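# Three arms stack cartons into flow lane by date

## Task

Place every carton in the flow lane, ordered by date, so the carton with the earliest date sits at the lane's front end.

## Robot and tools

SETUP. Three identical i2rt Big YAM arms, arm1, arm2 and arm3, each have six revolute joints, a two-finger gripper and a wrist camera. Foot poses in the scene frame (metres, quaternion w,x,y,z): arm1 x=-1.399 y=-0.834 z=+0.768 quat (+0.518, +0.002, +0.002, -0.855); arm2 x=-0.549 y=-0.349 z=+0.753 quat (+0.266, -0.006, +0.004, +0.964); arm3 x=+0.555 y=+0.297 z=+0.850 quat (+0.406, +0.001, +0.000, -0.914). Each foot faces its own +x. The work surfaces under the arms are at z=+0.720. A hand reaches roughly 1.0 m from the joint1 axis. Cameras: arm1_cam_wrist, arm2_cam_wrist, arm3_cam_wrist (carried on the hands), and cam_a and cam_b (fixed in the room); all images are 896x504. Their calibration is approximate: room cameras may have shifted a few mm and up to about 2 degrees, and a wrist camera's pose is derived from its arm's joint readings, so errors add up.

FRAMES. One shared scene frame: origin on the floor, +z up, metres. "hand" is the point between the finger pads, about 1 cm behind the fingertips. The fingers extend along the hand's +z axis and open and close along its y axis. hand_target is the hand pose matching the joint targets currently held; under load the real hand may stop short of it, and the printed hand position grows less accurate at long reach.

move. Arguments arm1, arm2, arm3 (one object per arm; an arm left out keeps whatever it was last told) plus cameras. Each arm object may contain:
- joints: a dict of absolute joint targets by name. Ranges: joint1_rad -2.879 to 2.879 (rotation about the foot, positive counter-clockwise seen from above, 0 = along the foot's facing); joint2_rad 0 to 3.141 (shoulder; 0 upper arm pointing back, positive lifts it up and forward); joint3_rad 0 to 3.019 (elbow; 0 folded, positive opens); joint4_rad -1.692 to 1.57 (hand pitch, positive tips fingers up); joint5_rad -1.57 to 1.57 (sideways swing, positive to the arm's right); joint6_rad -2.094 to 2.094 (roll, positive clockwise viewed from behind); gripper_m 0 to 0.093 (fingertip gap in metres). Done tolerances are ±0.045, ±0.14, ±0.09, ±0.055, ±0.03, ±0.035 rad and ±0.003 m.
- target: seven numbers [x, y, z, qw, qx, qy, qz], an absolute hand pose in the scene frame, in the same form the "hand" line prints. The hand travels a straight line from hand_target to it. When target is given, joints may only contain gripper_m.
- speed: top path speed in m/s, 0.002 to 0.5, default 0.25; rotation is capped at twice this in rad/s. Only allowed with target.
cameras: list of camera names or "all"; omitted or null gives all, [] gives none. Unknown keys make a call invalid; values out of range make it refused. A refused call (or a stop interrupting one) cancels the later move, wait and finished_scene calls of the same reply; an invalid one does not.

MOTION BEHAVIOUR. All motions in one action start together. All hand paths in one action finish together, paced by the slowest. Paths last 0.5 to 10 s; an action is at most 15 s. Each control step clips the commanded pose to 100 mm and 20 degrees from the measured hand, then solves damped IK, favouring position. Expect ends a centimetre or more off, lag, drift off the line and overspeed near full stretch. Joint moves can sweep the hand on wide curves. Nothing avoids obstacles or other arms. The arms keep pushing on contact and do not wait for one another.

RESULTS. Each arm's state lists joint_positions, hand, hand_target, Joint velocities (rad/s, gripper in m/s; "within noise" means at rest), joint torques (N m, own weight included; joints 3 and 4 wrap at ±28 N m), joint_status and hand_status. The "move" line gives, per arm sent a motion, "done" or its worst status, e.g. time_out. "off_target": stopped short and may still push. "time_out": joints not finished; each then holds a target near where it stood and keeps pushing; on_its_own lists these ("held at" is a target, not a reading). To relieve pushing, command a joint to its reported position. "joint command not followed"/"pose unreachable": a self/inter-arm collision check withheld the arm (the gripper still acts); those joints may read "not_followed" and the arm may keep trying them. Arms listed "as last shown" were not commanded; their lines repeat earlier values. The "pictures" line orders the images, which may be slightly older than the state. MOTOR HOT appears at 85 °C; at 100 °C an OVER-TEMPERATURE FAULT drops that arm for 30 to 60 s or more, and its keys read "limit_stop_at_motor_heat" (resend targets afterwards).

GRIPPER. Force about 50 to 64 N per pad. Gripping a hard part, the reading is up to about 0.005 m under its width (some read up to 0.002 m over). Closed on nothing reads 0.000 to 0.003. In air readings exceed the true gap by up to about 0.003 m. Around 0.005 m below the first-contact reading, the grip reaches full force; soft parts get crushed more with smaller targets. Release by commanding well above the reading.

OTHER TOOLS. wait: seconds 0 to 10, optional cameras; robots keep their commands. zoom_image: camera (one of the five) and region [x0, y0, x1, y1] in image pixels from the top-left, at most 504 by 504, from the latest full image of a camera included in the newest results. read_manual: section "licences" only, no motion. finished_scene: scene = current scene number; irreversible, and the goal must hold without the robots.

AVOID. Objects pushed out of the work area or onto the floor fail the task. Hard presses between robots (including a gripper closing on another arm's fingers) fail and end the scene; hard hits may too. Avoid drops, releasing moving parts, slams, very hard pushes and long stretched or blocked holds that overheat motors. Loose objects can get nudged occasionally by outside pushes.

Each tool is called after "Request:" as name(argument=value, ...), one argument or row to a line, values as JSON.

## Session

Request:
move(
)

Scene clock: 0.00 s.
Joint torques (N m): no reading
Heat: arm1: hottest joint3_rad 37 °C; arm2: hottest joint3_rad 40 °C; arm3: hottest joint2_rad 36 °C.
Joint velocities: within noise
arm1.joint_positions: joint1_rad=-0.673 joint2_rad=+0.309 joint3_rad=+1.652 joint4_rad=-1.445 joint5_rad=+0.074 joint6_rad=+0.649 gripper_m=+0.09396
arm1.joint_status: not commanded
arm1.hand: x=-1.4166 y=-0.8303 z=+1.4250 quat_wxyz=(-0.314, -0.735, +0.110, +0.590) (m; scene frame)
arm1.hand_target: x=-1.4143 y=-0.8293 z=+1.4309 quat_wxyz=(-0.317, -0.730, +0.109, +0.595) (m; scene frame)
arm1.hand_status: not commanded
arm2.joint_positions: joint1_rad=+0.476 joint2_rad=+0.332 joint3_rad=+1.575 joint4_rad=-1.257 joint5_rad=-0.072 joint6_rad=+0.112 gripper_m=+0.09396
arm2.joint_status: not commanded
arm2.hand: x=-0.6104 y=-0.3497 z=+1.4288 quat_wxyz=(+0.047, +0.714, -0.041, -0.697) (m; scene frame)
arm2.hand_target: x=-0.6039 y=-0.3501 z=+1.4336 quat_wxyz=(+0.046, +0.708, -0.040, -0.704) (m; scene frame)
arm2.hand_status: not commanded
arm3.joint_positions: joint1_rad=-0.550 joint2_rad=+0.600 joint3_rad=+1.480 joint4_rad=-1.361 joint5_rad=+0.227 joint6_rad=+0.219 gripper_m=+0.09396
arm3.joint_status: not commanded
arm3.hand: x=+0.3456 y=+0.2770 z=+1.4325 quat_wxyz=(-0.035, -0.852, +0.030, +0.522) (m; scene frame)
arm3.hand_target: x=+0.3492 y=+0.2781 z=+1.4412 quat_wxyz=(-0.038, -0.846, +0.031, +0.530) (m; scene frame)
arm3.hand_status: not commanded
pictures: arm1_cam_wrist, arm2_cam_wrist, arm3_cam_wrist, cam_a, cam_b
camera_calibration:
arm1_cam_wrist: T_world_to_cam=[[-0.233768, 0.772482, -0.590444, 1.15493], [0.800646, -0.191608, -0.567673, 1.7818], [-0.551651, -0.60544, -0.573693, -0.343166], [0, 0, 0, 1]] pos_world=[-1.34591, -0.758522, 1.49653]
arm2_cam_wrist: T_world_to_cam=[[0.00677818, 0.992873, -0.118983, 0.519388], [0.585577, -0.100392, -0.804376, 1.47966], [-0.810588, -0.0642217, -0.582084, 0.437273], [0, 0, 0, 1]] pos_world=[-0.515525, -0.339059, 1.50653]
arm3_cam_wrist: T_world_to_cam=[[0.0199287, 0.99421, -0.105595, -0.130142], [0.894939, -0.0648257, -0.441454, 0.342875], [-0.445743, -0.0857034, -0.891049, 1.57725], [0, 0, 0, 1]] pos_world=[0.398788, 0.286791, 1.54302]

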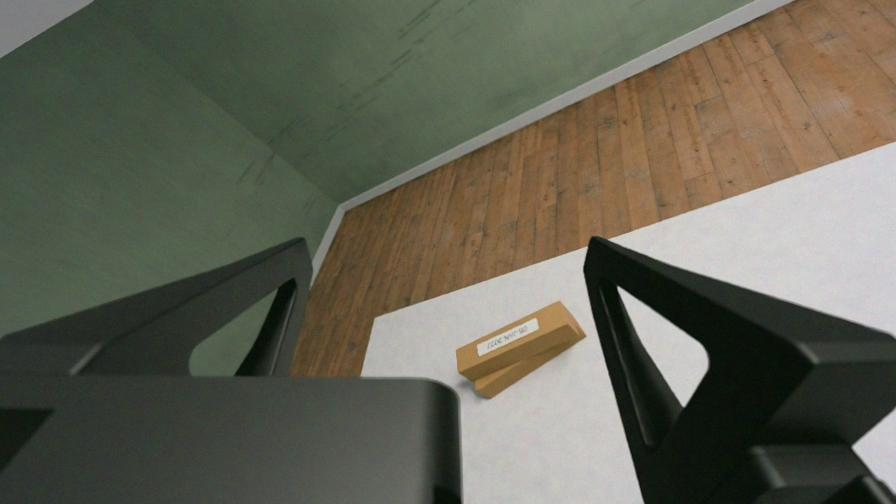

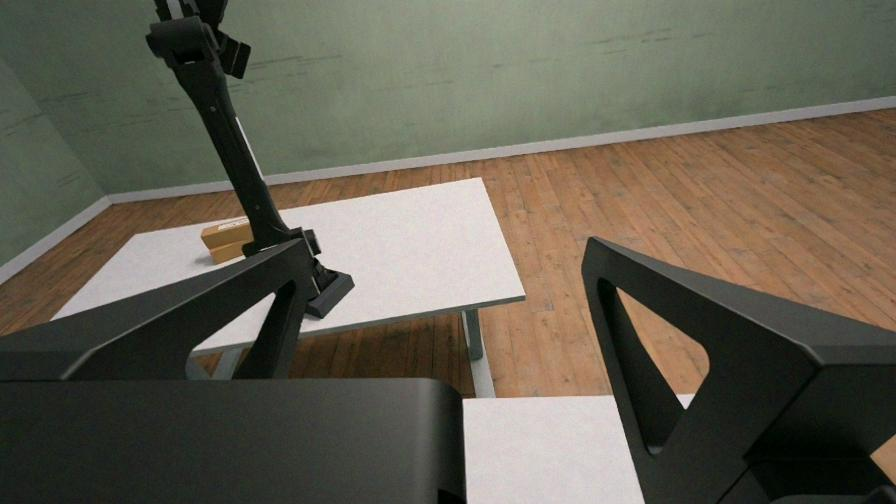

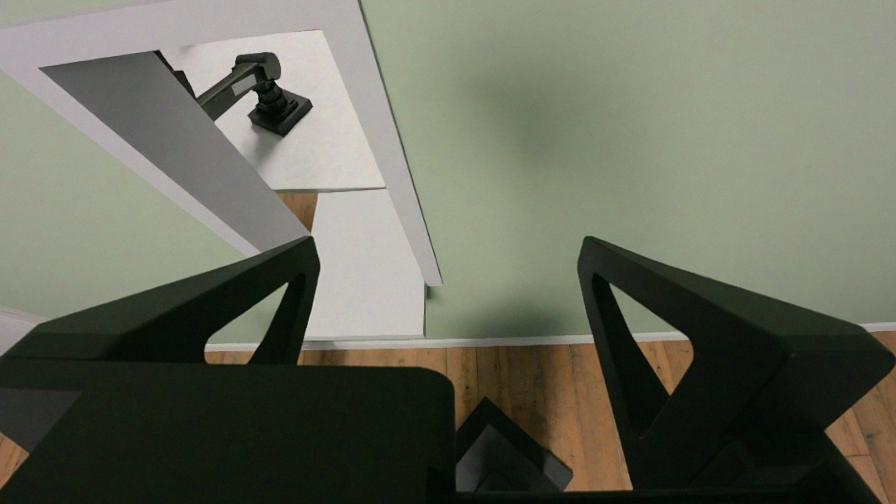

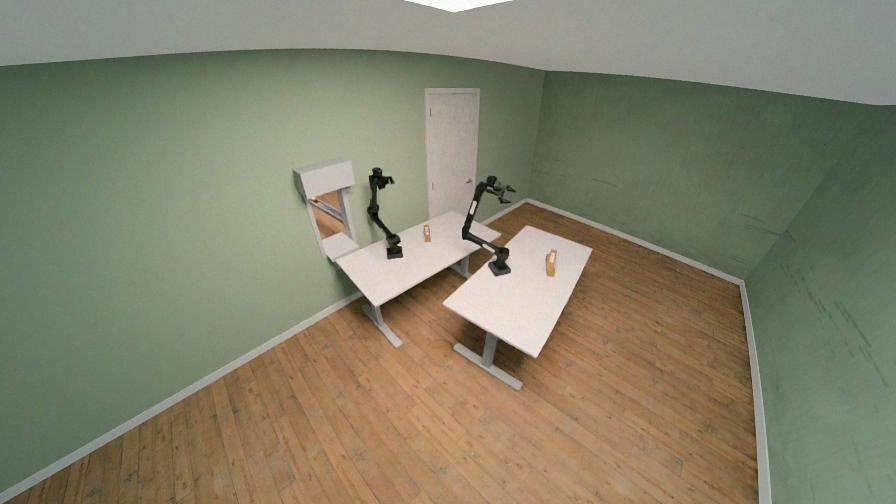

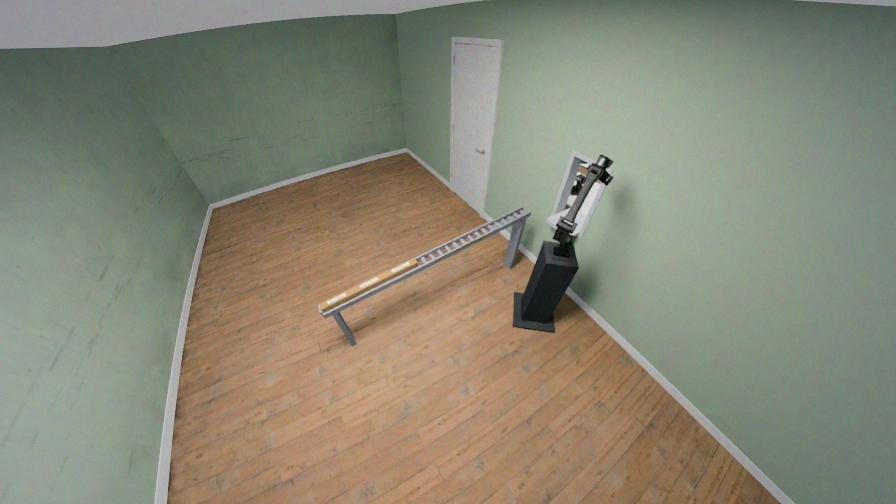

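Request:
zoom_image(
  camera="arm1_cam_wrist",
  region=[420, 280, 620, 410],
)

Request:
zoom_image(
  camera="cam_a",
  region=[400, 200, 600, 310],
)

Request:
zoom_image(
  camera="cam_b",
  region=[310, 250, 440, 330],
)

Scaled by 2.520 from the camera's 896x504 image, which has a finer 1280x720 frame.

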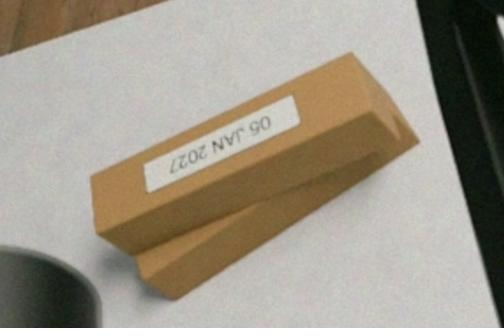

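Scaled by 2.520 from the camera's 896x504 image, which has a finer 1280x720 frame.

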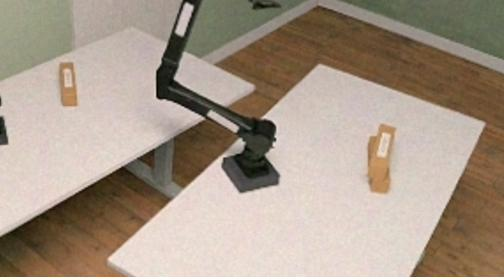

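Scaled by 3.877 from the camera's 896x504 image, which has a finer 1280x720 frame.

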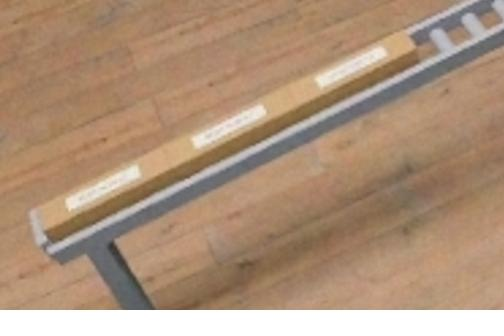

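Request:
move(
  arm1={"joints": {"joint1_rad": -0.482, "joint2_rad": 0.85, "joint3_rad": 1.06, "joint4_rad": -1.11, "joint5_rad": 0, "joint6_rad": 0}},
  arm2={"joints": {"joint1_rad": 2.039, "joint2_rad": 0.85, "joint3_rad": 1.06, "joint4_rad": -1.11, "joint5_rad": 0, "joint6_rad": 0}},
  arm3={"joints": {"joint1_rad": 1.187, "joint2_rad": 2.189, "joint3_rad": 2.048, "joint4_rad": -1.429, "joint5_rad": 0, "joint6_rad": -1.119}},
)

Scene clock: 18.43 s.
Joint torques (N m): arm1=[1.9 -4.07 11.99 1.58 0 -0.05] | arm2=[0.5 -1.73 10.99 1.74 0 -0.12] | arm3=[0.62 -29.33 13.42 -0.02 0.01 -0.03]
Heat: arm1: hottest joint3_rad 37 °C; arm2: hottest joint3_rad 41 °C; arm3: hottest joint3_rad 38 °C.
move: arm1 done; arm2 done; arm3 done
Joint velocities: within noise
arm1.joint_positions: joint1_rad=-0.499 joint2_rad=+0.844 joint3_rad=+1.030 joint4_rad=-1.124 joint5_rad=+0.002 joint6_rad=+0.009 gripper_m=+0.09398
arm1.joint_status: all done
arm1.hand: x=-1.6837 y=-1.0254 z=+1.0969 quat_wxyz=(-0.089, -0.911, -0.273, +0.296) (m; scene frame)
arm1.hand_target: x=-1.6864 y=-1.0348 z=+1.1127 quat_wxyz=(-0.096, -0.902, -0.283, +0.312) (m; scene frame)
arm1.hand_status: not commanded
arm2.joint_positions: joint1_rad=+2.031 joint2_rad=+0.845 joint3_rad=+1.059 joint4_rad=-1.113 joint5_rad=+0.000 joint6_rad=+0.010 gripper_m=+0.09398
arm2.joint_status: all done
arm2.hand: x=-0.5799 y=-0.6914 z=+1.1042 quat_wxyz=(+0.232, +0.697, +0.635, -0.241) (m; scene frame)
arm2.hand_target: x=-0.5773 y=-0.6935 z=+1.1038 quat_wxyz=(+0.231, +0.691, +0.641, -0.241) (m; scene frame)
arm2.hand_status: not commanded
arm3.joint_positions: joint1_rad=+1.182 joint2_rad=+2.182 joint3_rad=+2.019 joint4_rad=-1.420 joint5_rad=-0.002 joint6_rad=-1.111 gripper_m=+0.09402
arm3.joint_status: all done
arm3.hand: x=+0.8437 y=-0.3052 z=+0.9445 quat_wxyz=(+0.001, -0.006, -1.000, -0.006) (m; scene frame)
arm3.hand_target: x=+0.8492 y=-0.3098 z=+0.9508 quat_wxyz=(-0.001, +0.000, -1.000, +0.000) (m; scene frame)
arm3.hand_status: not commanded
pictures: arm1_cam_wrist, arm2_cam_wrist, arm3_cam_wrist, cam_a, cam_b
camera_calibration:
arm1_cam_wrist: T_world_to_cam=[[-0.564598, 0.825172, -0.0178877, -0.0816246], [0.823773, 0.564722, 0.049879, 1.9091], [0.0512604, 0.0134262, -0.998595, 1.31895], [0, 0, 0, 1]] pos_world=[-1.68636, -1.02846, 1.22041]
arm2_cam_wrist: T_world_to_cam=[[-0.995795, 0.0915176, -0.00401848, -0.511763], [0.0915409, 0.99248, -0.0812591, 0.836946], [-0.00344838, -0.0812853, -0.996685, 1.16524], [0, 0, 0, 1]] pos_world=[-0.582208, -0.6891, 1.22733]
arm3_cam_wrist: T_world_to_cam=[[-0.0276767, -0.999512, -0.0144968, -0.267119], [-0.801809, 0.0135372, 0.597427, 0.118257], [-0.596939, 0.0281585, -0.801792, 1.39256], [0, 0, 0, 1]] pos_world=[0.918702, -0.307802, 1.04202]

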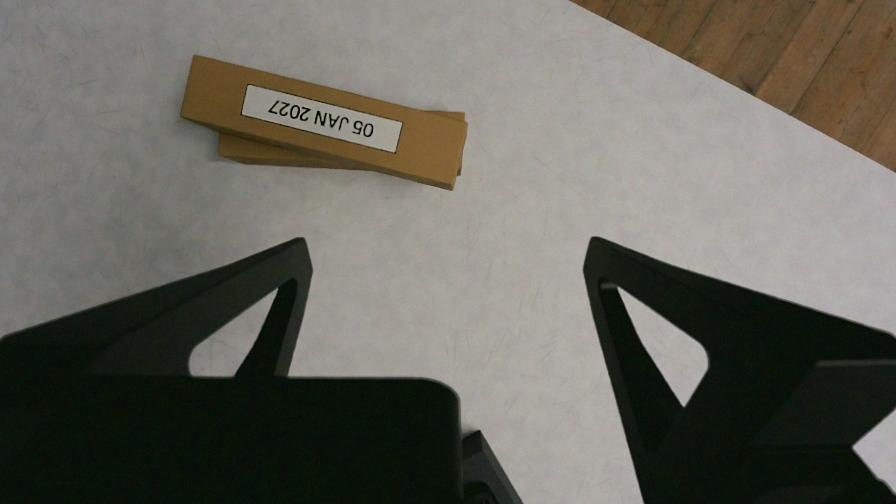

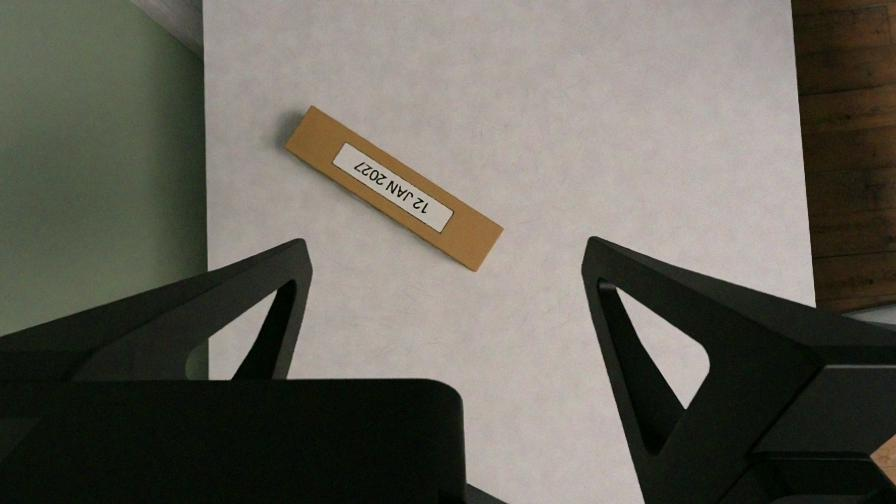

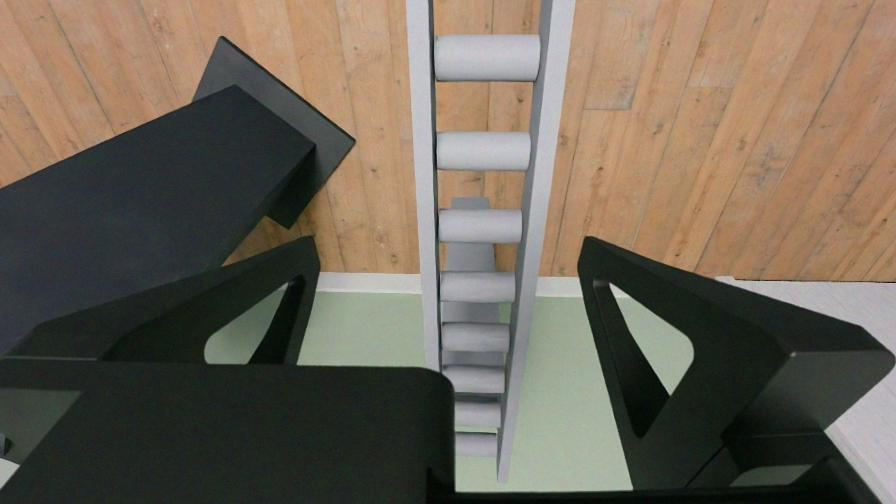

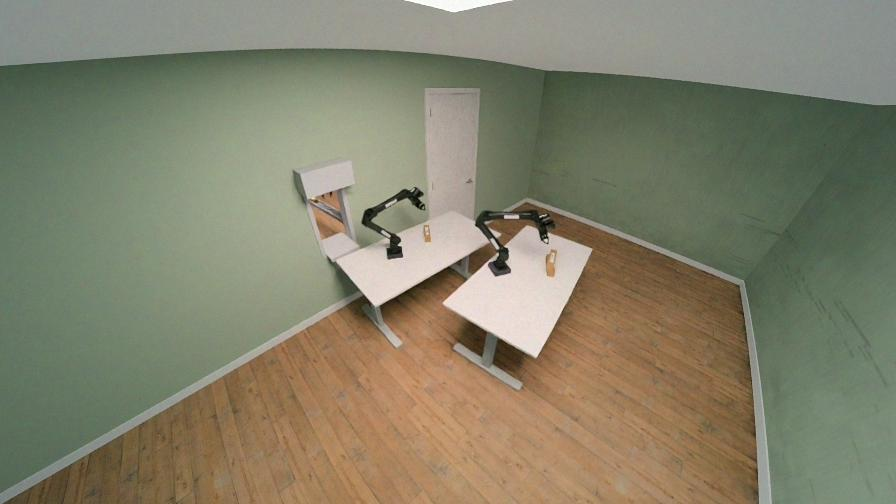

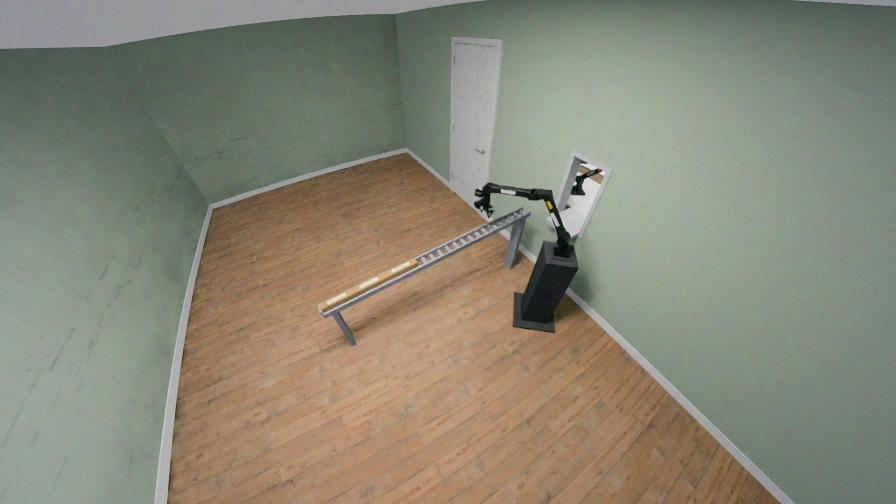

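Request:
move(
  arm1={"joints": {"joint1_rad": -0.22, "joint2_rad": 1.561, "joint3_rad": 1.478, "joint4_rad": -1.487, "joint5_rad": 0, "joint6_rad": -1.066}},
  arm3={"joints": {"joint1_rad": 1.894, "joint2_rad": 1.223, "joint3_rad": 0.793, "joint4_rad": 0.43, "joint5_rad": 0, "joint6_rad": 0}},
  cameras=["arm1_cam_wrist", "arm3_cam_wrist"],
)

Scene clock: 49.17 s.
Joint torques (N m): arm1=[1.49 -16.32 12.63 -0.32 -0.03 -0.07] | arm2=[0.56 -1.73 11.02 1.76 0 -0.12] | arm3=[0.09 -12.28 12.01 2.43 0.11 0.14]
Heat: arm1: hottest joint3_rad 44 °C; arm2: hottest joint3_rad 45 °C; arm3: hottest joint3_rad 41 °C.
move: arm1 done; arm3 done
Joint velocities: within noise
arm1.joint_positions: joint1_rad=-0.232 joint2_rad=+1.575 joint3_rad=+1.425 joint4_rad=-1.478 joint5_rad=+0.000 joint6_rad=-1.057 gripper_m=+0.09399
arm1.joint_status: all done
arm1.hand: x=-1.6969 y=-1.1788 z=+0.9714 quat_wxyz=(-0.002, -0.575, -0.817, -0.031) (m; scene frame)
arm1.hand_target: x=-1.7007 y=-1.1917 z=+0.9971 quat_wxyz=(+0.001, -0.567, -0.824, -0.003) (m; scene frame)
arm1.hand_status: not commanded
arm2: as last shown
arm3.joint_positions: joint1_rad=+1.895 joint2_rad=+1.218 joint3_rad=+0.790 joint4_rad=+0.413 joint5_rad=-0.002 joint6_rad=-0.009 gripper_m=+0.09403
arm3.joint_status: all done
arm3.hand: x=+1.0567 y=+0.0787 z=+1.1983 quat_wxyz=(-0.687, -0.141, -0.697, +0.145) (m; scene frame)
arm3.hand_target: x=+1.0576 y=+0.0771 z=+1.2015 quat_wxyz=(-0.693, -0.145, -0.691, +0.144) (m; scene frame)
arm3.hand_status: not commanded
pictures: arm1_cam_wrist, arm3_cam_wrist
camera_calibration:
arm1_cam_wrist: T_world_to_cam=[[-0.937661, -0.338613, -0.0783172, -1.91096], [-0.305645, 0.696122, 0.649612, -0.33133], [-0.165448, 0.633053, -0.756222, 1.32366], [0, 0, 0, 1]] pos_world=[-1.6741, -1.25438, 1.06656]
arm3_cam_wrist: T_world_to_cam=[[-0.394511, -0.918857, -0.00797903, 0.499733], [-0.554173, 0.244843, -0.795578, 1.52152], [0.732976, -0.309442, -0.605799, 0.098787], [0, 0, 0, 1]] pos_world=[0.967925, 0.11722, 1.27432]

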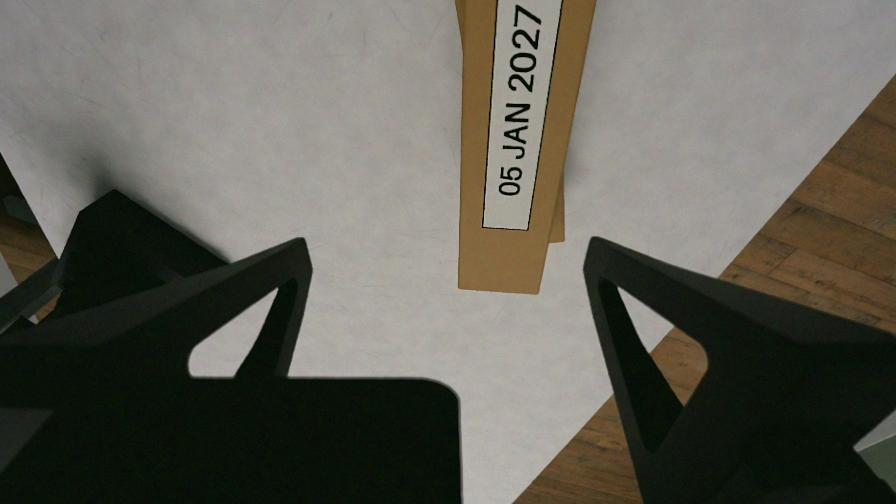

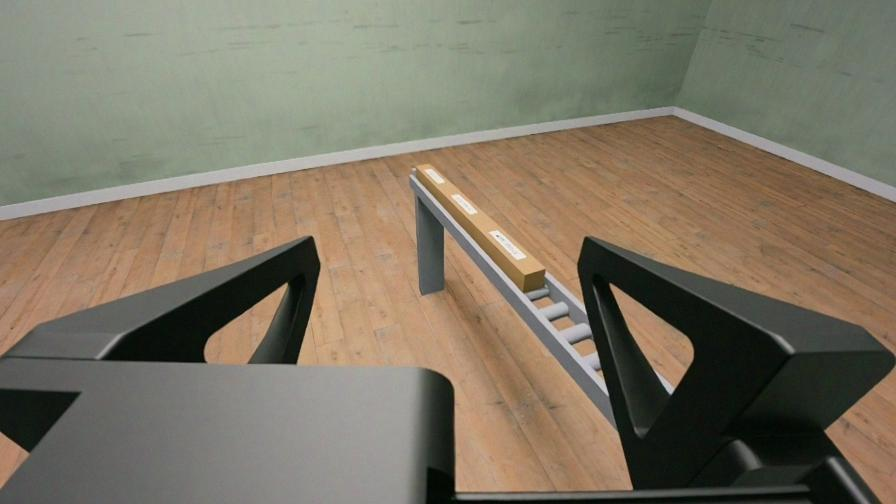

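Request:
zoom_image(
  camera="arm3_cam_wrist",
  region=[400, 150, 560, 290],
)

Request:
move(
  arm1={"target": [-1.73, -1.18, 0.915, 0, 0.5664, 0.8241, 0], "speed": 0.2},
  cameras=["arm1_cam_wrist"],
)

Scaled by 3.150 from the camera's 896x504 image, which has a finer 1280x720 frame.

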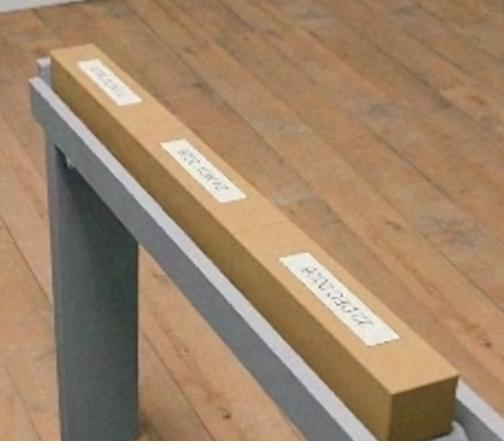

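Scene clock: 64.43 s.
Joint torques (N m): arm1=[-0.21 -15.68 8.75 0.47 -0.08 -0.06] | arm2=[0.5 -1.73 10.99 1.74 0.01 -0.11] | arm3=[-0.03 -12.1 12.04 2.44 0.1 0.13]
Heat: arm1: hottest joint3_rad 46 °C; arm2: hottest joint3_rad 46 °C; arm3: hottest joint3_rad 41 °C.
move: arm1 done
Joint velocities: within noise
arm1.joint_positions: joint1_rad=-0.271 joint2_rad=+1.631 joint3_rad=+1.330 joint4_rad=-1.288 joint5_rad=+0.000 joint6_rad=-1.121 gripper_m=+0.09399
arm1.joint_status: not commanded
arm1.hand: x=-1.7222 y=-1.1796 z=+0.9103 quat_wxyz=(-0.001, -0.565, -0.825, -0.012) (m; scene frame)
arm1.hand_target: x=-1.7300 y=-1.1799 z=+0.9150 quat_wxyz=(+0.000, -0.567, -0.824, +0.000) (m; scene frame)
arm1.hand_status: done (0.009 m and 1.4 deg from the pose sent, 0.065 m and 3.8 deg at the start)
arm2, arm3: as last shown
arm3.joint_positions: joint1_rad=+1.895 joint2_rad=+1.218 joint3_rad=+0.790 joint4_rad=+0.414 joint5_rad=-0.002 joint6_rad=-0.008 gripper_m=+0.09403
arm3.hand: x=+1.0567 y=+0.0787 z=+1.1984 quat_wxyz=(-0.688, -0.142, -0.697, +0.145) (m; scene frame)
pictures: arm1_cam_wrist
camera_calibration:
arm1_cam_wrist: T_world_to_cam=[[-0.930406, -0.363685, -0.0455925, -1.9865], [-0.30795, 0.708172, 0.635342, -0.275589], [-0.198777, 0.605166, -0.770884, 1.19679], [0, 0, 0, 1]] pos_world=[-1.69522, -1.25155, 1.00711]

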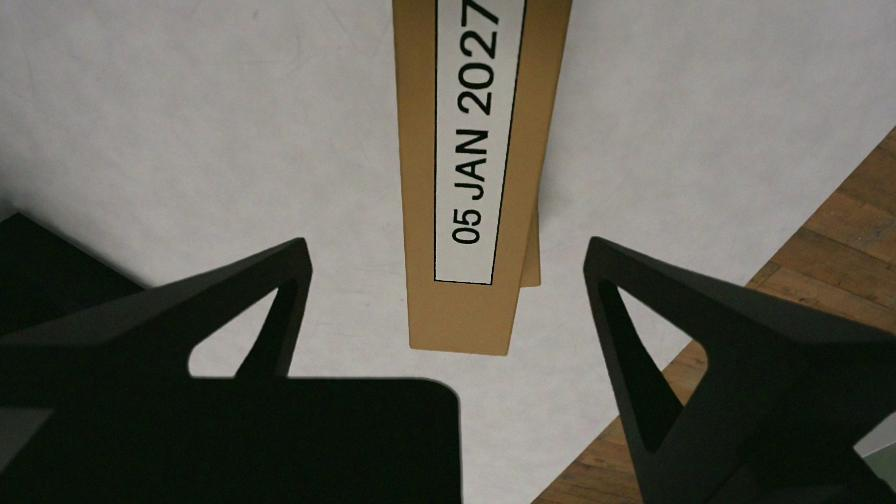

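Request:
move(
  arm1={"target": [-1.736, -1.182, 0.823, 0, 0.5664, 0.8241, 0], "speed": 0.12},
  arm3={"joints": {"joint1_rad": -0.08, "joint2_rad": 1.5, "joint3_rad": 1.12, "joint4_rad": -1.14, "joint5_rad": 0, "joint6_rad": 0.756}},
  cameras=["arm1_cam_wrist"],
)

Scene clock: 78.30 s.
Joint torques (N m): arm1=[-0.79 -16.21 7.62 0.51 -0.09 -0.06] | arm2=[0.44 -1.79 11 1.73 0 -0.12] | arm3=[-0.38 -15.79 12.86 0.08 0.06 0.14]
Heat: arm1: hottest joint3_rad 45 °C; arm2: hottest joint3_rad 47 °C; arm3: hottest joint3_rad 42 °C.
move: arm1 done; arm3 done
Joint velocities: within noise
arm1.joint_positions: joint1_rad=-0.271 joint2_rad=+1.733 joint3_rad=+1.215 joint4_rad=-1.060 joint5_rad=+0.000 joint6_rad=-1.128 gripper_m=+0.09399
arm1.joint_status: not commanded
arm1.hand: x=-1.7270 y=-1.1844 z=+0.8231 quat_wxyz=(+0.000, -0.563, -0.827, -0.006) (m; scene frame)
arm1.hand_target: x=-1.7359 y=-1.1819 z=+0.8230 quat_wxyz=(+0.000, -0.566, -0.824, +0.000) (m; scene frame)
arm1.hand_status: done (0.009 m and 0.9 deg from the pose sent, 0.088 m and 1.4 deg at the start)
arm2: as last shown
arm3.joint_positions: joint1_rad=-0.075 joint2_rad=+1.494 joint3_rad=+1.091 joint4_rad=-1.131 joint5_rad=+0.001 joint6_rad=+0.748 gripper_m=+0.09405
arm3.joint_status: all done
arm3.hand: x=+0.2491 y=+0.0077 z=+0.9670 quat_wxyz=(-0.012, -1.000, -0.006, +0.013) (m; scene frame)
arm3.hand_target: x=+0.2412 y=+0.0028 z=+0.9752 quat_wxyz=(-0.017, -1.000, +0.000, +0.017) (m; scene frame)
arm3.hand_status: not commanded
pictures: arm1_cam_wrist
camera_calibration:
arm1_cam_wrist: T_world_to_cam=[[-0.92831, -0.370087, -0.0357194, -2.00879], [-0.307891, 0.711318, 0.631847, -0.211519], [-0.20843, 0.597548, -0.77427, 1.10866], [0, 0, 0, 1]] pos_world=[-1.69883, -1.25545, 0.920295]

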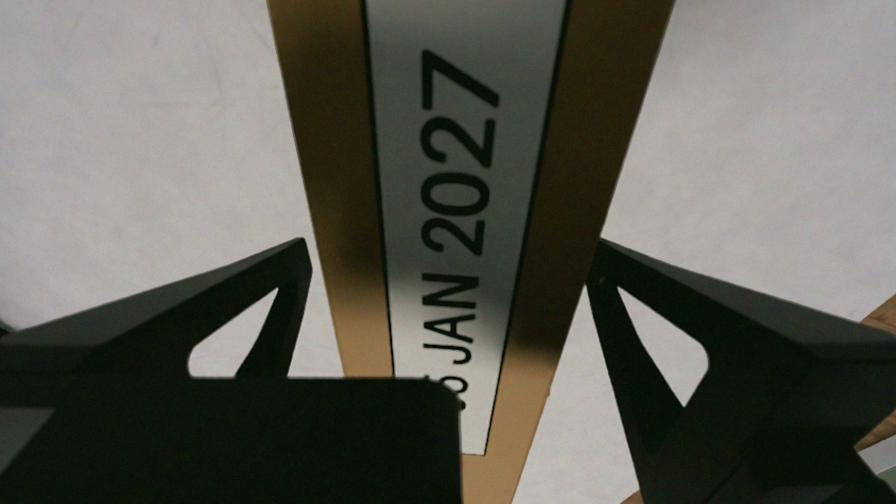

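Request:
move(
  arm1={"joints": {"gripper_m": 0.054}},
  cameras=[],
)

Request:
move(
  arm1={"target": [-1.736, -1.18, 0.96, 0, 0.5664, 0.8241, 0], "speed": 0.2},
  cameras=["arm1_cam_wrist", "cam_a"],
)

Scene clock: 80.90 s.
Joint torques (N m): arm1=[-0.73 -16.21 7.61 0.42 -0.05 -0.05] | arm2=[0.56 -1.73 11.02 1.74 0.01 -0.11] | arm3=[-0.21 -15.56 12.86 0.05 0.06 0.13]
Heat: arm1: hottest joint3_rad 44 °C; arm2: hottest joint3_rad 47 °C; arm3: hottest joint3_rad 43 °C.
move: arm1 off_target
Joint velocities: within noise
arm1.joint_positions: joint1_rad=-0.272 joint2_rad=+1.733 joint3_rad=+1.215 joint4_rad=-1.057 joint5_rad=-0.001 joint6_rad=-1.128 gripper_m=+0.06039
arm1.joint_status: gripper_m off_target (ended at +0.06043, target +0.05400)
arm1.hand: x=-1.7278 y=-1.1848 z=+0.8231 quat_wxyz=(+0.000, -0.563, -0.827, -0.005) (m; scene frame)
arm1.hand_target: x=-1.7358 y=-1.1819 z=+0.8230 quat_wxyz=(+0.000, -0.566, -0.824, +0.000) (m; scene frame)
arm1.hand_status: not commanded
arm2, arm3: as last shown
arm3.hand_target: x=+0.2412 y=+0.0027 z=+0.9752 quat_wxyz=(-0.017, -1.000, +0.000, +0.018) (m; scene frame)
pictures: none
No camera images: "cameras" was empty.

Scene clock: 82.43 s.
Joint torques (N m): arm1=[-0.79 -17.03 13.68 -0.51 -0.06 -0.08] | arm2=[0.5 -1.79 10.99 1.74 0.01 -0.11] | arm3=[-0.09 -15.62 12.86 0.12 0.05 0.15]
Heat: arm1: hottest joint3_rad 44 °C; arm2: hottest joint3_rad 47 °C; arm3: hottest joint3_rad 43 °C.
move: arm1 off_target
Joint velocities: within noise
arm1.joint_positions: joint1_rad=-0.274 joint2_rad=+1.620 joint3_rad=+1.360 joint4_rad=-1.378 joint5_rad=+0.000 joint6_rad=-1.130 gripper_m=+0.06040
arm1.joint_status: not commanded
arm1.hand: x=-1.7153 y=-1.1701 z=+0.9270 quat_wxyz=(-0.005, -0.563, -0.826, -0.036) (m; scene frame)
arm1.hand_target: x=-1.7345 y=-1.1784 z=+0.9601 quat_wxyz=(+0.001, -0.567, -0.824, +0.000) (m; scene frame)
arm1.hand_status: off_target (0.040 m and 4.2 deg from the pose sent, 0.137 m and 0.7 deg at the start)
arm2, arm3: as last shown
pictures: arm1_cam_wrist, cam_a
camera_calibration:
arm1_cam_wrist: T_world_to_cam=[[-0.926062, -0.366482, -0.0900032, -1.93052], [-0.333537, 0.683303, 0.6495, -0.376869], [-0.176531, 0.631496, -0.755016, 1.2595], [0, 0, 0, 1]] pos_world=[-1.69114, -1.24536, 1.02197]

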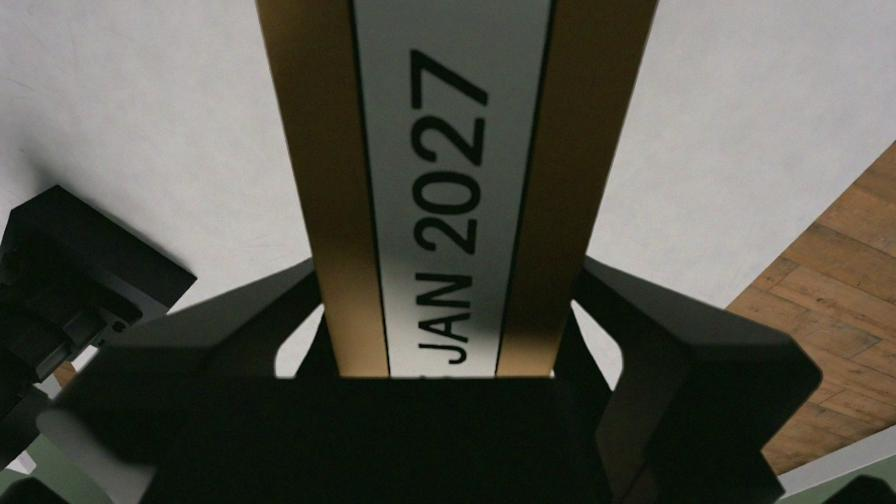

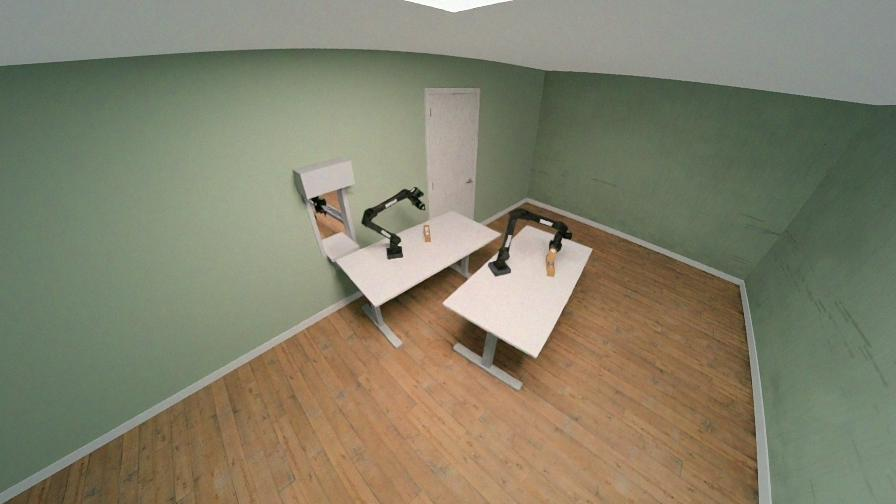

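Request:
move(
  arm1={"joints": {"joint1_rad": 0.12}},
  cameras=["arm1_cam_wrist"],
)

Scene clock: 92.10 s.
Joint torques (N m): arm1=[-0.03 -17.26 13.65 -0.46 -0.05 -0.04] | arm2=[0.5 -1.73 11.02 1.76 0 -0.11] | arm3=[-0.32 -15.85 12.81 0.06 0.05 0.13]
Heat: arm1: hottest joint3_rad 44 °C; arm2: hottest joint3_rad 48 °C; arm3: hottest joint3_rad 45 °C.
move: arm1 done
Joint velocities: within noise
arm1.joint_positions: joint1_rad=+0.132 joint2_rad=+1.622 joint3_rad=+1.360 joint4_rad=-1.379 joint5_rad=+0.000 joint6_rad=-1.133 gripper_m=+0.06042
arm1.joint_status: all done
arm1.hand: x=-1.5570 y=-1.2677 z=+0.9260 quat_wxyz=(+0.002, -0.383, -0.923, -0.038) (m; scene frame)
arm1.hand_target: x=-1.5690 y=-1.2840 z=+0.9599 quat_wxyz=(-0.001, -0.386, -0.922, +0.000) (m; scene frame)
arm1.hand_status: not commanded
arm2, arm3: as last shown
pictures: arm1_cam_wrist
camera_calibration:
arm1_cam_wrist: T_world_to_cam=[[-0.703116, -0.704863, -0.0937886, -1.89812], [-0.580383, 0.492667, 0.64841, -0.881763], [-0.410833, 0.51034, -0.755492, 0.830386], [0, 0, 0, 1]] pos_world=[-1.50521, -1.32728, 1.02107]

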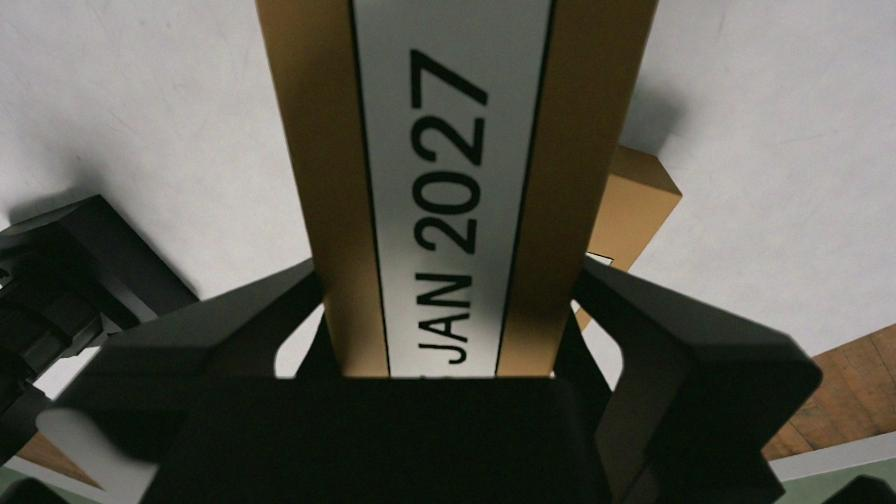

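Request:
move(
  arm1={"joints": {"joint1_rad": 0.0, "joint2_rad": 1.304, "joint3_rad": 1.077, "joint4_rad": -1.344, "joint5_rad": 0, "joint6_rad": -1.133}},
  cameras=["arm1_cam_wrist"],
)

Scene clock: 107.63 s.
Joint torques (N m): arm1=[0.97 -11.4 9.8 0.08 -0.08 0.03] | arm2=[0.5 -1.73 11 1.76 0 -0.11] | arm3=[-0.15 -15.85 12.86 0.08 0.06 0.14]
Heat: arm1: hottest joint3_rad 45 °C; arm2: hottest joint3_rad 49 °C; arm3: hottest joint3_rad 46 °C.
move: arm1 done
Joint velocities: within noise
arm1.joint_positions: joint1_rad=-0.005 joint2_rad=+1.318 joint3_rad=+1.057 joint4_rad=-1.345 joint5_rad=+0.001 joint6_rad=-1.133 gripper_m=+0.06041
arm1.joint_status: all done
arm1.hand: x=-1.5645 y=-1.1468 z=+0.9354 quat_wxyz=(+0.000, -0.445, -0.895, -0.021) (m; scene frame)
arm1.hand_target: x=-1.5659 y=-1.1535 z=+0.9474 quat_wxyz=(+0.000, -0.444, -0.896, -0.003) (m; scene frame)
arm1.hand_status: not commanded
arm2, arm3: as last shown
pictures: arm1_cam_wrist
camera_calibration:
arm1_cam_wrist: T_world_to_cam=[[-0.79412, -0.604666, -0.061254, -1.8753], [-0.496061, 0.58664, 0.640138, -0.704321], [-0.351136, 0.538732, -0.765814, 0.908362], [0, 0, 0, 1]] pos_world=[-1.51964, -1.21011, 1.03163]

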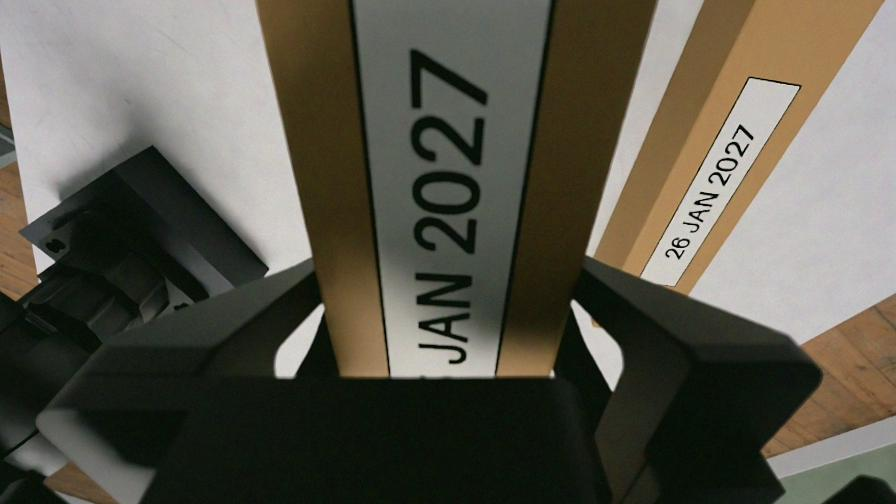

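Request:
move(
  arm1={"joints": {"joint1_rad": 2.536, "joint2_rad": 1.86, "joint3_rad": 1.8, "joint4_rad": -1.49, "joint5_rad": 0, "joint6_rad": 0.485}},
  arm2={"joints": {"joint1_rad": 1.137, "joint2_rad": 0.6, "joint3_rad": 1.4, "joint4_rad": -1.3, "joint5_rad": 0, "joint6_rad": 0.599}},
  cameras=["arm1_cam_wrist", "cam_a"],
)

Scene clock: 122.00 s.
Joint torques (N m): arm1=[0.03 -25.64 10.81 -0.36 0.17 0.18] | arm2=[-0.79 3.02 9.88 1.55 0 0.05] | arm3=[-0.26 -15.62 12.85 0.06 0.07 0.13]
Heat: arm1: hottest joint3_rad 45 °C; arm2: hottest joint3_rad 49 °C; arm3: hottest joint3_rad 47 °C.
move: arm1 done; arm2 done
Joint velocities: within noise
arm1.joint_positions: joint1_rad=+2.540 joint2_rad=+1.917 joint3_rad=+1.770 joint4_rad=-1.479 joint5_rad=-0.001 joint6_rad=+0.476 gripper_m=+0.06046
arm1.joint_status: all done
arm1.hand: x=-0.8877 y=-0.5640 z=+0.9324 quat_wxyz=(+0.023, +0.006, -1.000, +0.010) (m; scene frame)
arm1.hand_target: x=-0.8844 y=-0.5651 z=+0.9754 quat_wxyz=(-0.010, +0.000, -1.000, -0.007) (m; scene frame)
arm1.hand_status: not commanded
arm2.joint_positions: joint1_rad=+1.147 joint2_rad=+0.605 joint3_rad=+1.385 joint4_rad=-1.290 joint5_rad=+0.000 joint6_rad=+0.588 gripper_m=+0.09398
arm2.joint_status: all done
arm2.hand: x=-0.7471 y=-0.4766 z=+1.3032 quat_wxyz=(+0.290, +0.863, +0.005, -0.414) (m; scene frame)
arm2.hand_target: x=-0.7439 y=-0.4714 z=+1.3091 quat_wxyz=(+0.292, +0.860, -0.004, -0.417) (m; scene frame)
arm2.hand_status: not commanded
arm3: as last shown
pictures: arm1_cam_wrist, cam_a
camera_calibration:
arm1_cam_wrist: T_world_to_cam=[[0.0154989, -0.999864, -0.00571061, -0.541637], [-0.748675, -0.0153905, 0.662758, -1.29346], [-0.662755, -0.00599664, -0.748812, 0.230016], [0, 0, 0, 1]] pos_world=[-0.807539, -0.560091, 1.02639]

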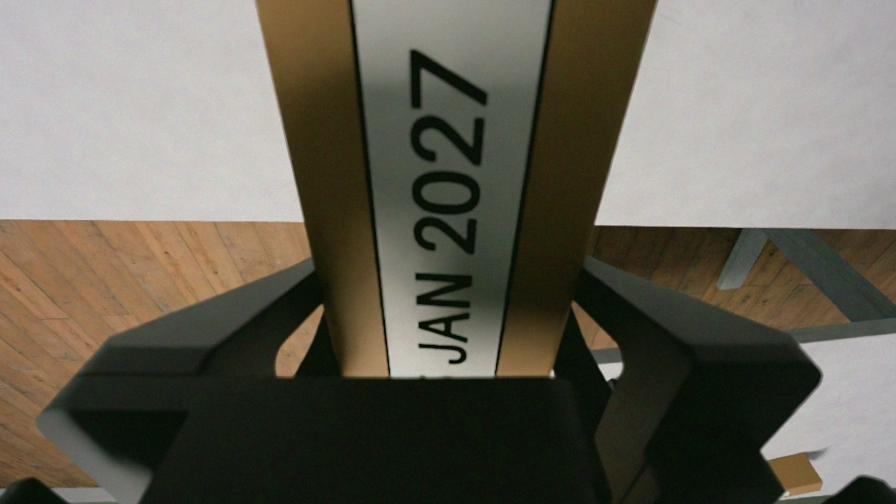

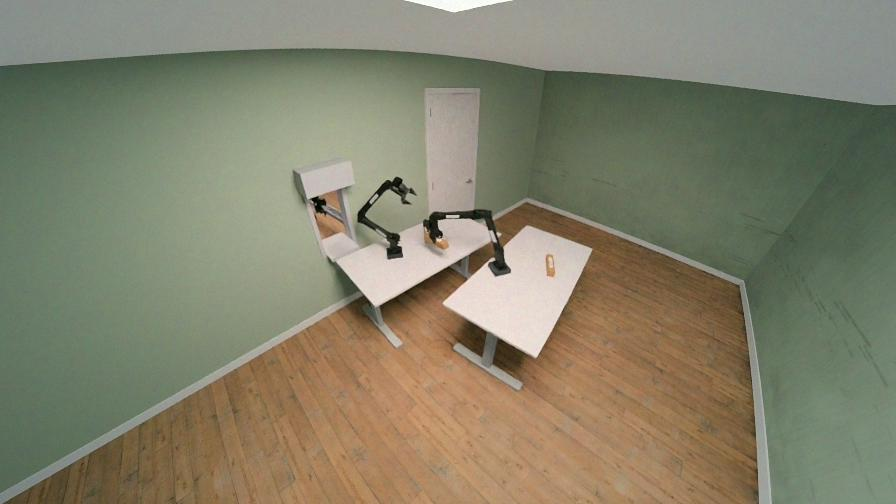

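Request:
move(
  arm1={"target": [-0.855, -0.566, 0.8, 0, 0, 1, 0], "speed": 0.2},
  cameras=["arm1_cam_wrist"],
)

Request:
move(
  arm1={"target": [-0.855, -0.566, 0.77, 0, 0, 1, 0], "speed": 0.08},
  cameras=["arm1_cam_wrist"],
)

Scene clock: 129.07 s.
Joint torques (N m): arm1=[-0.5 -23.65 8.98 0.29 0.1 -0.04] | arm2=[-0.73 3.08 9.89 1.57 0 0.04] | arm3=[-0.21 -15.62 12.9 0.12 0.06 0.13]
Heat: arm1: hottest joint3_rad 45 °C; arm2: hottest joint3_rad 49 °C; arm3: hottest joint3_rad 47 °C.
move: arm1 off_target
Joint velocities: within noise
arm1.joint_positions: joint1_rad=+2.529 joint2_rad=+2.082 joint3_rad=+1.614 joint4_rad=-1.157 joint5_rad=+0.004 joint6_rad=+0.468 gripper_m=+0.06046
arm1.joint_status: not commanded
arm1.hand: x=-0.8707 y=-0.5623 z=+0.7799 quat_wxyz=(+0.022, +0.005, -1.000, +0.012) (m; scene frame)
arm1.hand_target: x=-0.8556 y=-0.5662 z=+0.8001 quat_wxyz=(+0.000, +0.000, -1.000, +0.000) (m; scene frame)
arm1.hand_status: off_target (0.026 m and 2.9 deg from the pose sent, 0.136 m and 3.0 deg at the start)
arm2, arm3: as last shown
pictures: arm1_cam_wrist
camera_calibration:
arm1_cam_wrist: T_world_to_cam=[[0.01342, -0.999908, -0.00186379, -0.545796], [-0.75028, -0.0113018, 0.661023, -1.17737], [-0.660984, -0.00747259, -0.750363, 0.129048], [0, 0, 0, 1]] pos_world=[-0.790738, -0.558088, 0.874088]

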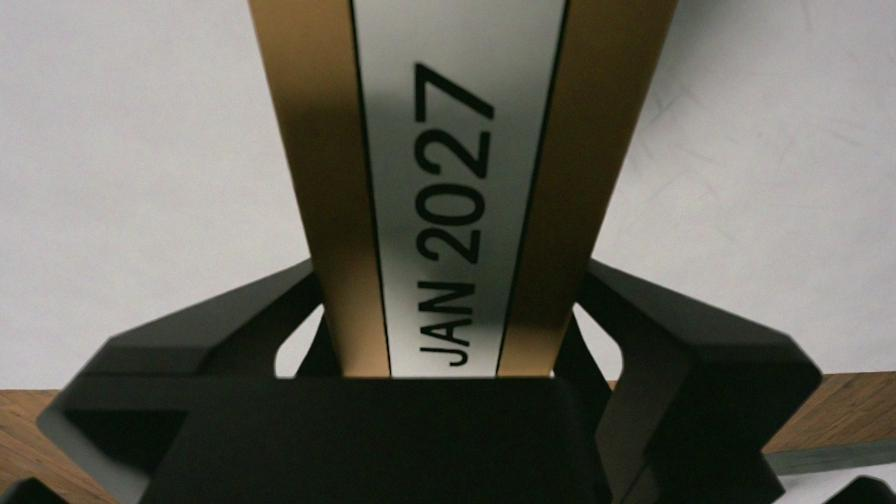

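Scene clock: 130.03 s.
Joint torques (N m): arm1=[-0.44 -21.36 7.87 0.69 0.11 -0.04] | arm2=[-0.67 3.02 9.89 1.57 0 0.05] | arm3=[-0.21 -15.79 12.89 0.09 0.05 0.13]
Heat: arm1: hottest joint3_rad 45 °C; arm2: hottest joint3_rad 49 °C; arm3: hottest joint3_rad 47 °C.
move: arm1 off_target
Joint velocities: within noise
arm1.joint_positions: joint1_rad=+2.529 joint2_rad=+2.085 joint3_rad=+1.600 joint4_rad=-1.105 joint5_rad=+0.004 joint6_rad=+0.468 gripper_m=+0.06046
arm1.joint_status: not commanded
arm1.hand: x=-0.8646 y=-0.5594 z=+0.7730 quat_wxyz=(+0.006, +0.005, -1.000, +0.004) (m; scene frame)
arm1.hand_target: x=-0.8552 y=-0.5662 z=+0.7700 quat_wxyz=(+0.000, +0.000, -1.000, +0.000) (m; scene frame)
arm1.hand_status: off_target (0.012 m and 1.0 deg from the pose sent, 0.019 m and 2.9 deg at the start)
arm2, arm3: as last shown
pictures: arm1_cam_wrist
camera_calibration:
arm1_cam_wrist: T_world_to_cam=[[0.0132282, -0.999754, -0.0177828, -0.53077], [-0.77076, -0.0215245, 0.636762, -1.17285], [-0.636988, 0.00528308, -0.770855, 0.17162], [0, 0, 0, 1]] pos_world=[-0.787643, -0.556791, 0.869681]

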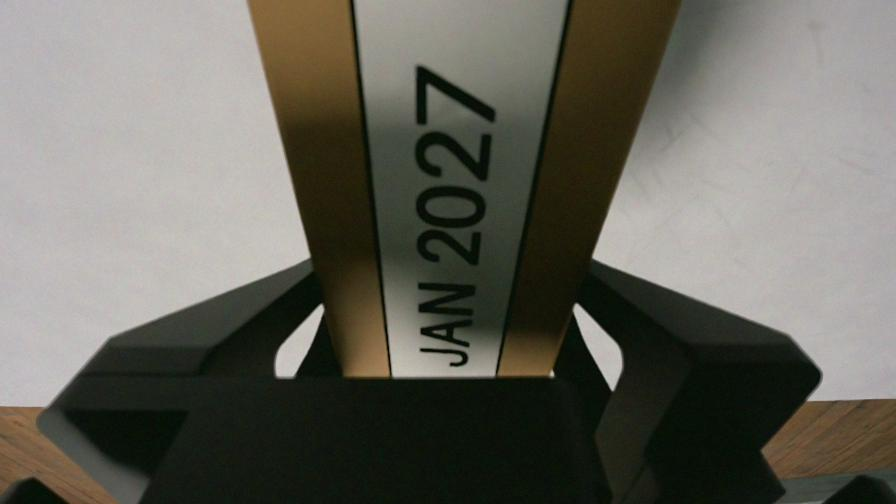

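Request:
move(
  arm1={"target": [-0.855, -0.566, 0.757, 0, 0, 1, 0], "speed": 0.06},
  cameras=["arm1_cam_wrist"],
)

Scene clock: 133.80 s.
Joint torques (N m): arm1=[-0.26 -20.07 7.41 1.35 0.11 -0.03] | arm2=[-0.79 3.02 9.91 1.58 0 0.04] | arm3=[-0.32 -15.62 12.85 0.09 0.05 0.14]
Heat: arm1: hottest joint3_rad 45 °C; arm2: hottest joint3_rad 49 °C; arm3: hottest joint3_rad 48 °C.
move: arm1 off_target
Joint velocities: within noise
arm1.joint_positions: joint1_rad=+2.528 joint2_rad=+2.085 joint3_rad=+1.595 joint4_rad=-1.097 joint5_rad=+0.004 joint6_rad=+0.467 gripper_m=+0.06046
arm1.joint_status: not commanded
arm1.hand: x=-0.8646 y=-0.5601 z=+0.7711 quat_wxyz=(+0.005, +0.005, -1.000, +0.003) (m; scene frame)
arm1.hand_target: x=-0.8556 y=-0.5663 z=+0.7572 quat_wxyz=(+0.000, +0.000, -1.000, +0.000) (m; scene frame)
arm1.hand_status: off_target (0.018 m and 0.9 deg from the pose sent, 0.020 m and 1.0 deg at the start)
arm2: as last shown
arm3.joint_positions: joint1_rad=-0.075 joint2_rad=+1.494 joint3_rad=+1.091 joint4_rad=-1.131 joint5_rad=+0.001 joint6_rad=+0.748 gripper_m=+0.09405
arm3.joint_status: not commanded
arm3.hand: x=+0.2491 y=+0.0077 z=+0.9670 quat_wxyz=(-0.012, -1.000, -0.006, +0.013) (m; scene frame)
arm3.hand_target: x=+0.2412 y=+0.0027 z=+0.9752 quat_wxyz=(-0.017, -1.000, +0.000, +0.018) (m; scene frame)
arm3.hand_status: not commanded
pictures: arm1_cam_wrist
camera_calibration:
arm1_cam_wrist: T_world_to_cam=[[0.0128546, -0.99974, -0.0188205, -0.531081], [-0.772039, -0.0218847, 0.635199, -1.17187], [-0.635446, 0.00636493, -0.772119, 0.173039], [0, 0, 0, 1]] pos_world=[-0.787943, -0.557691, 0.867981]

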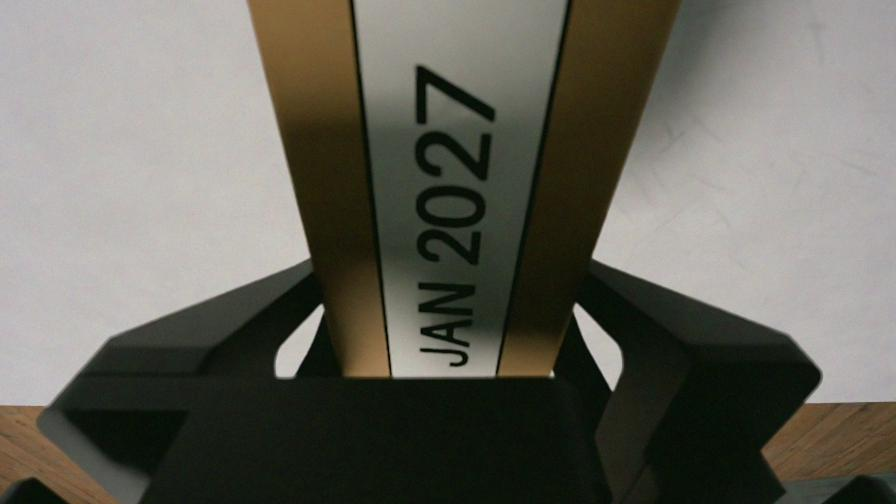

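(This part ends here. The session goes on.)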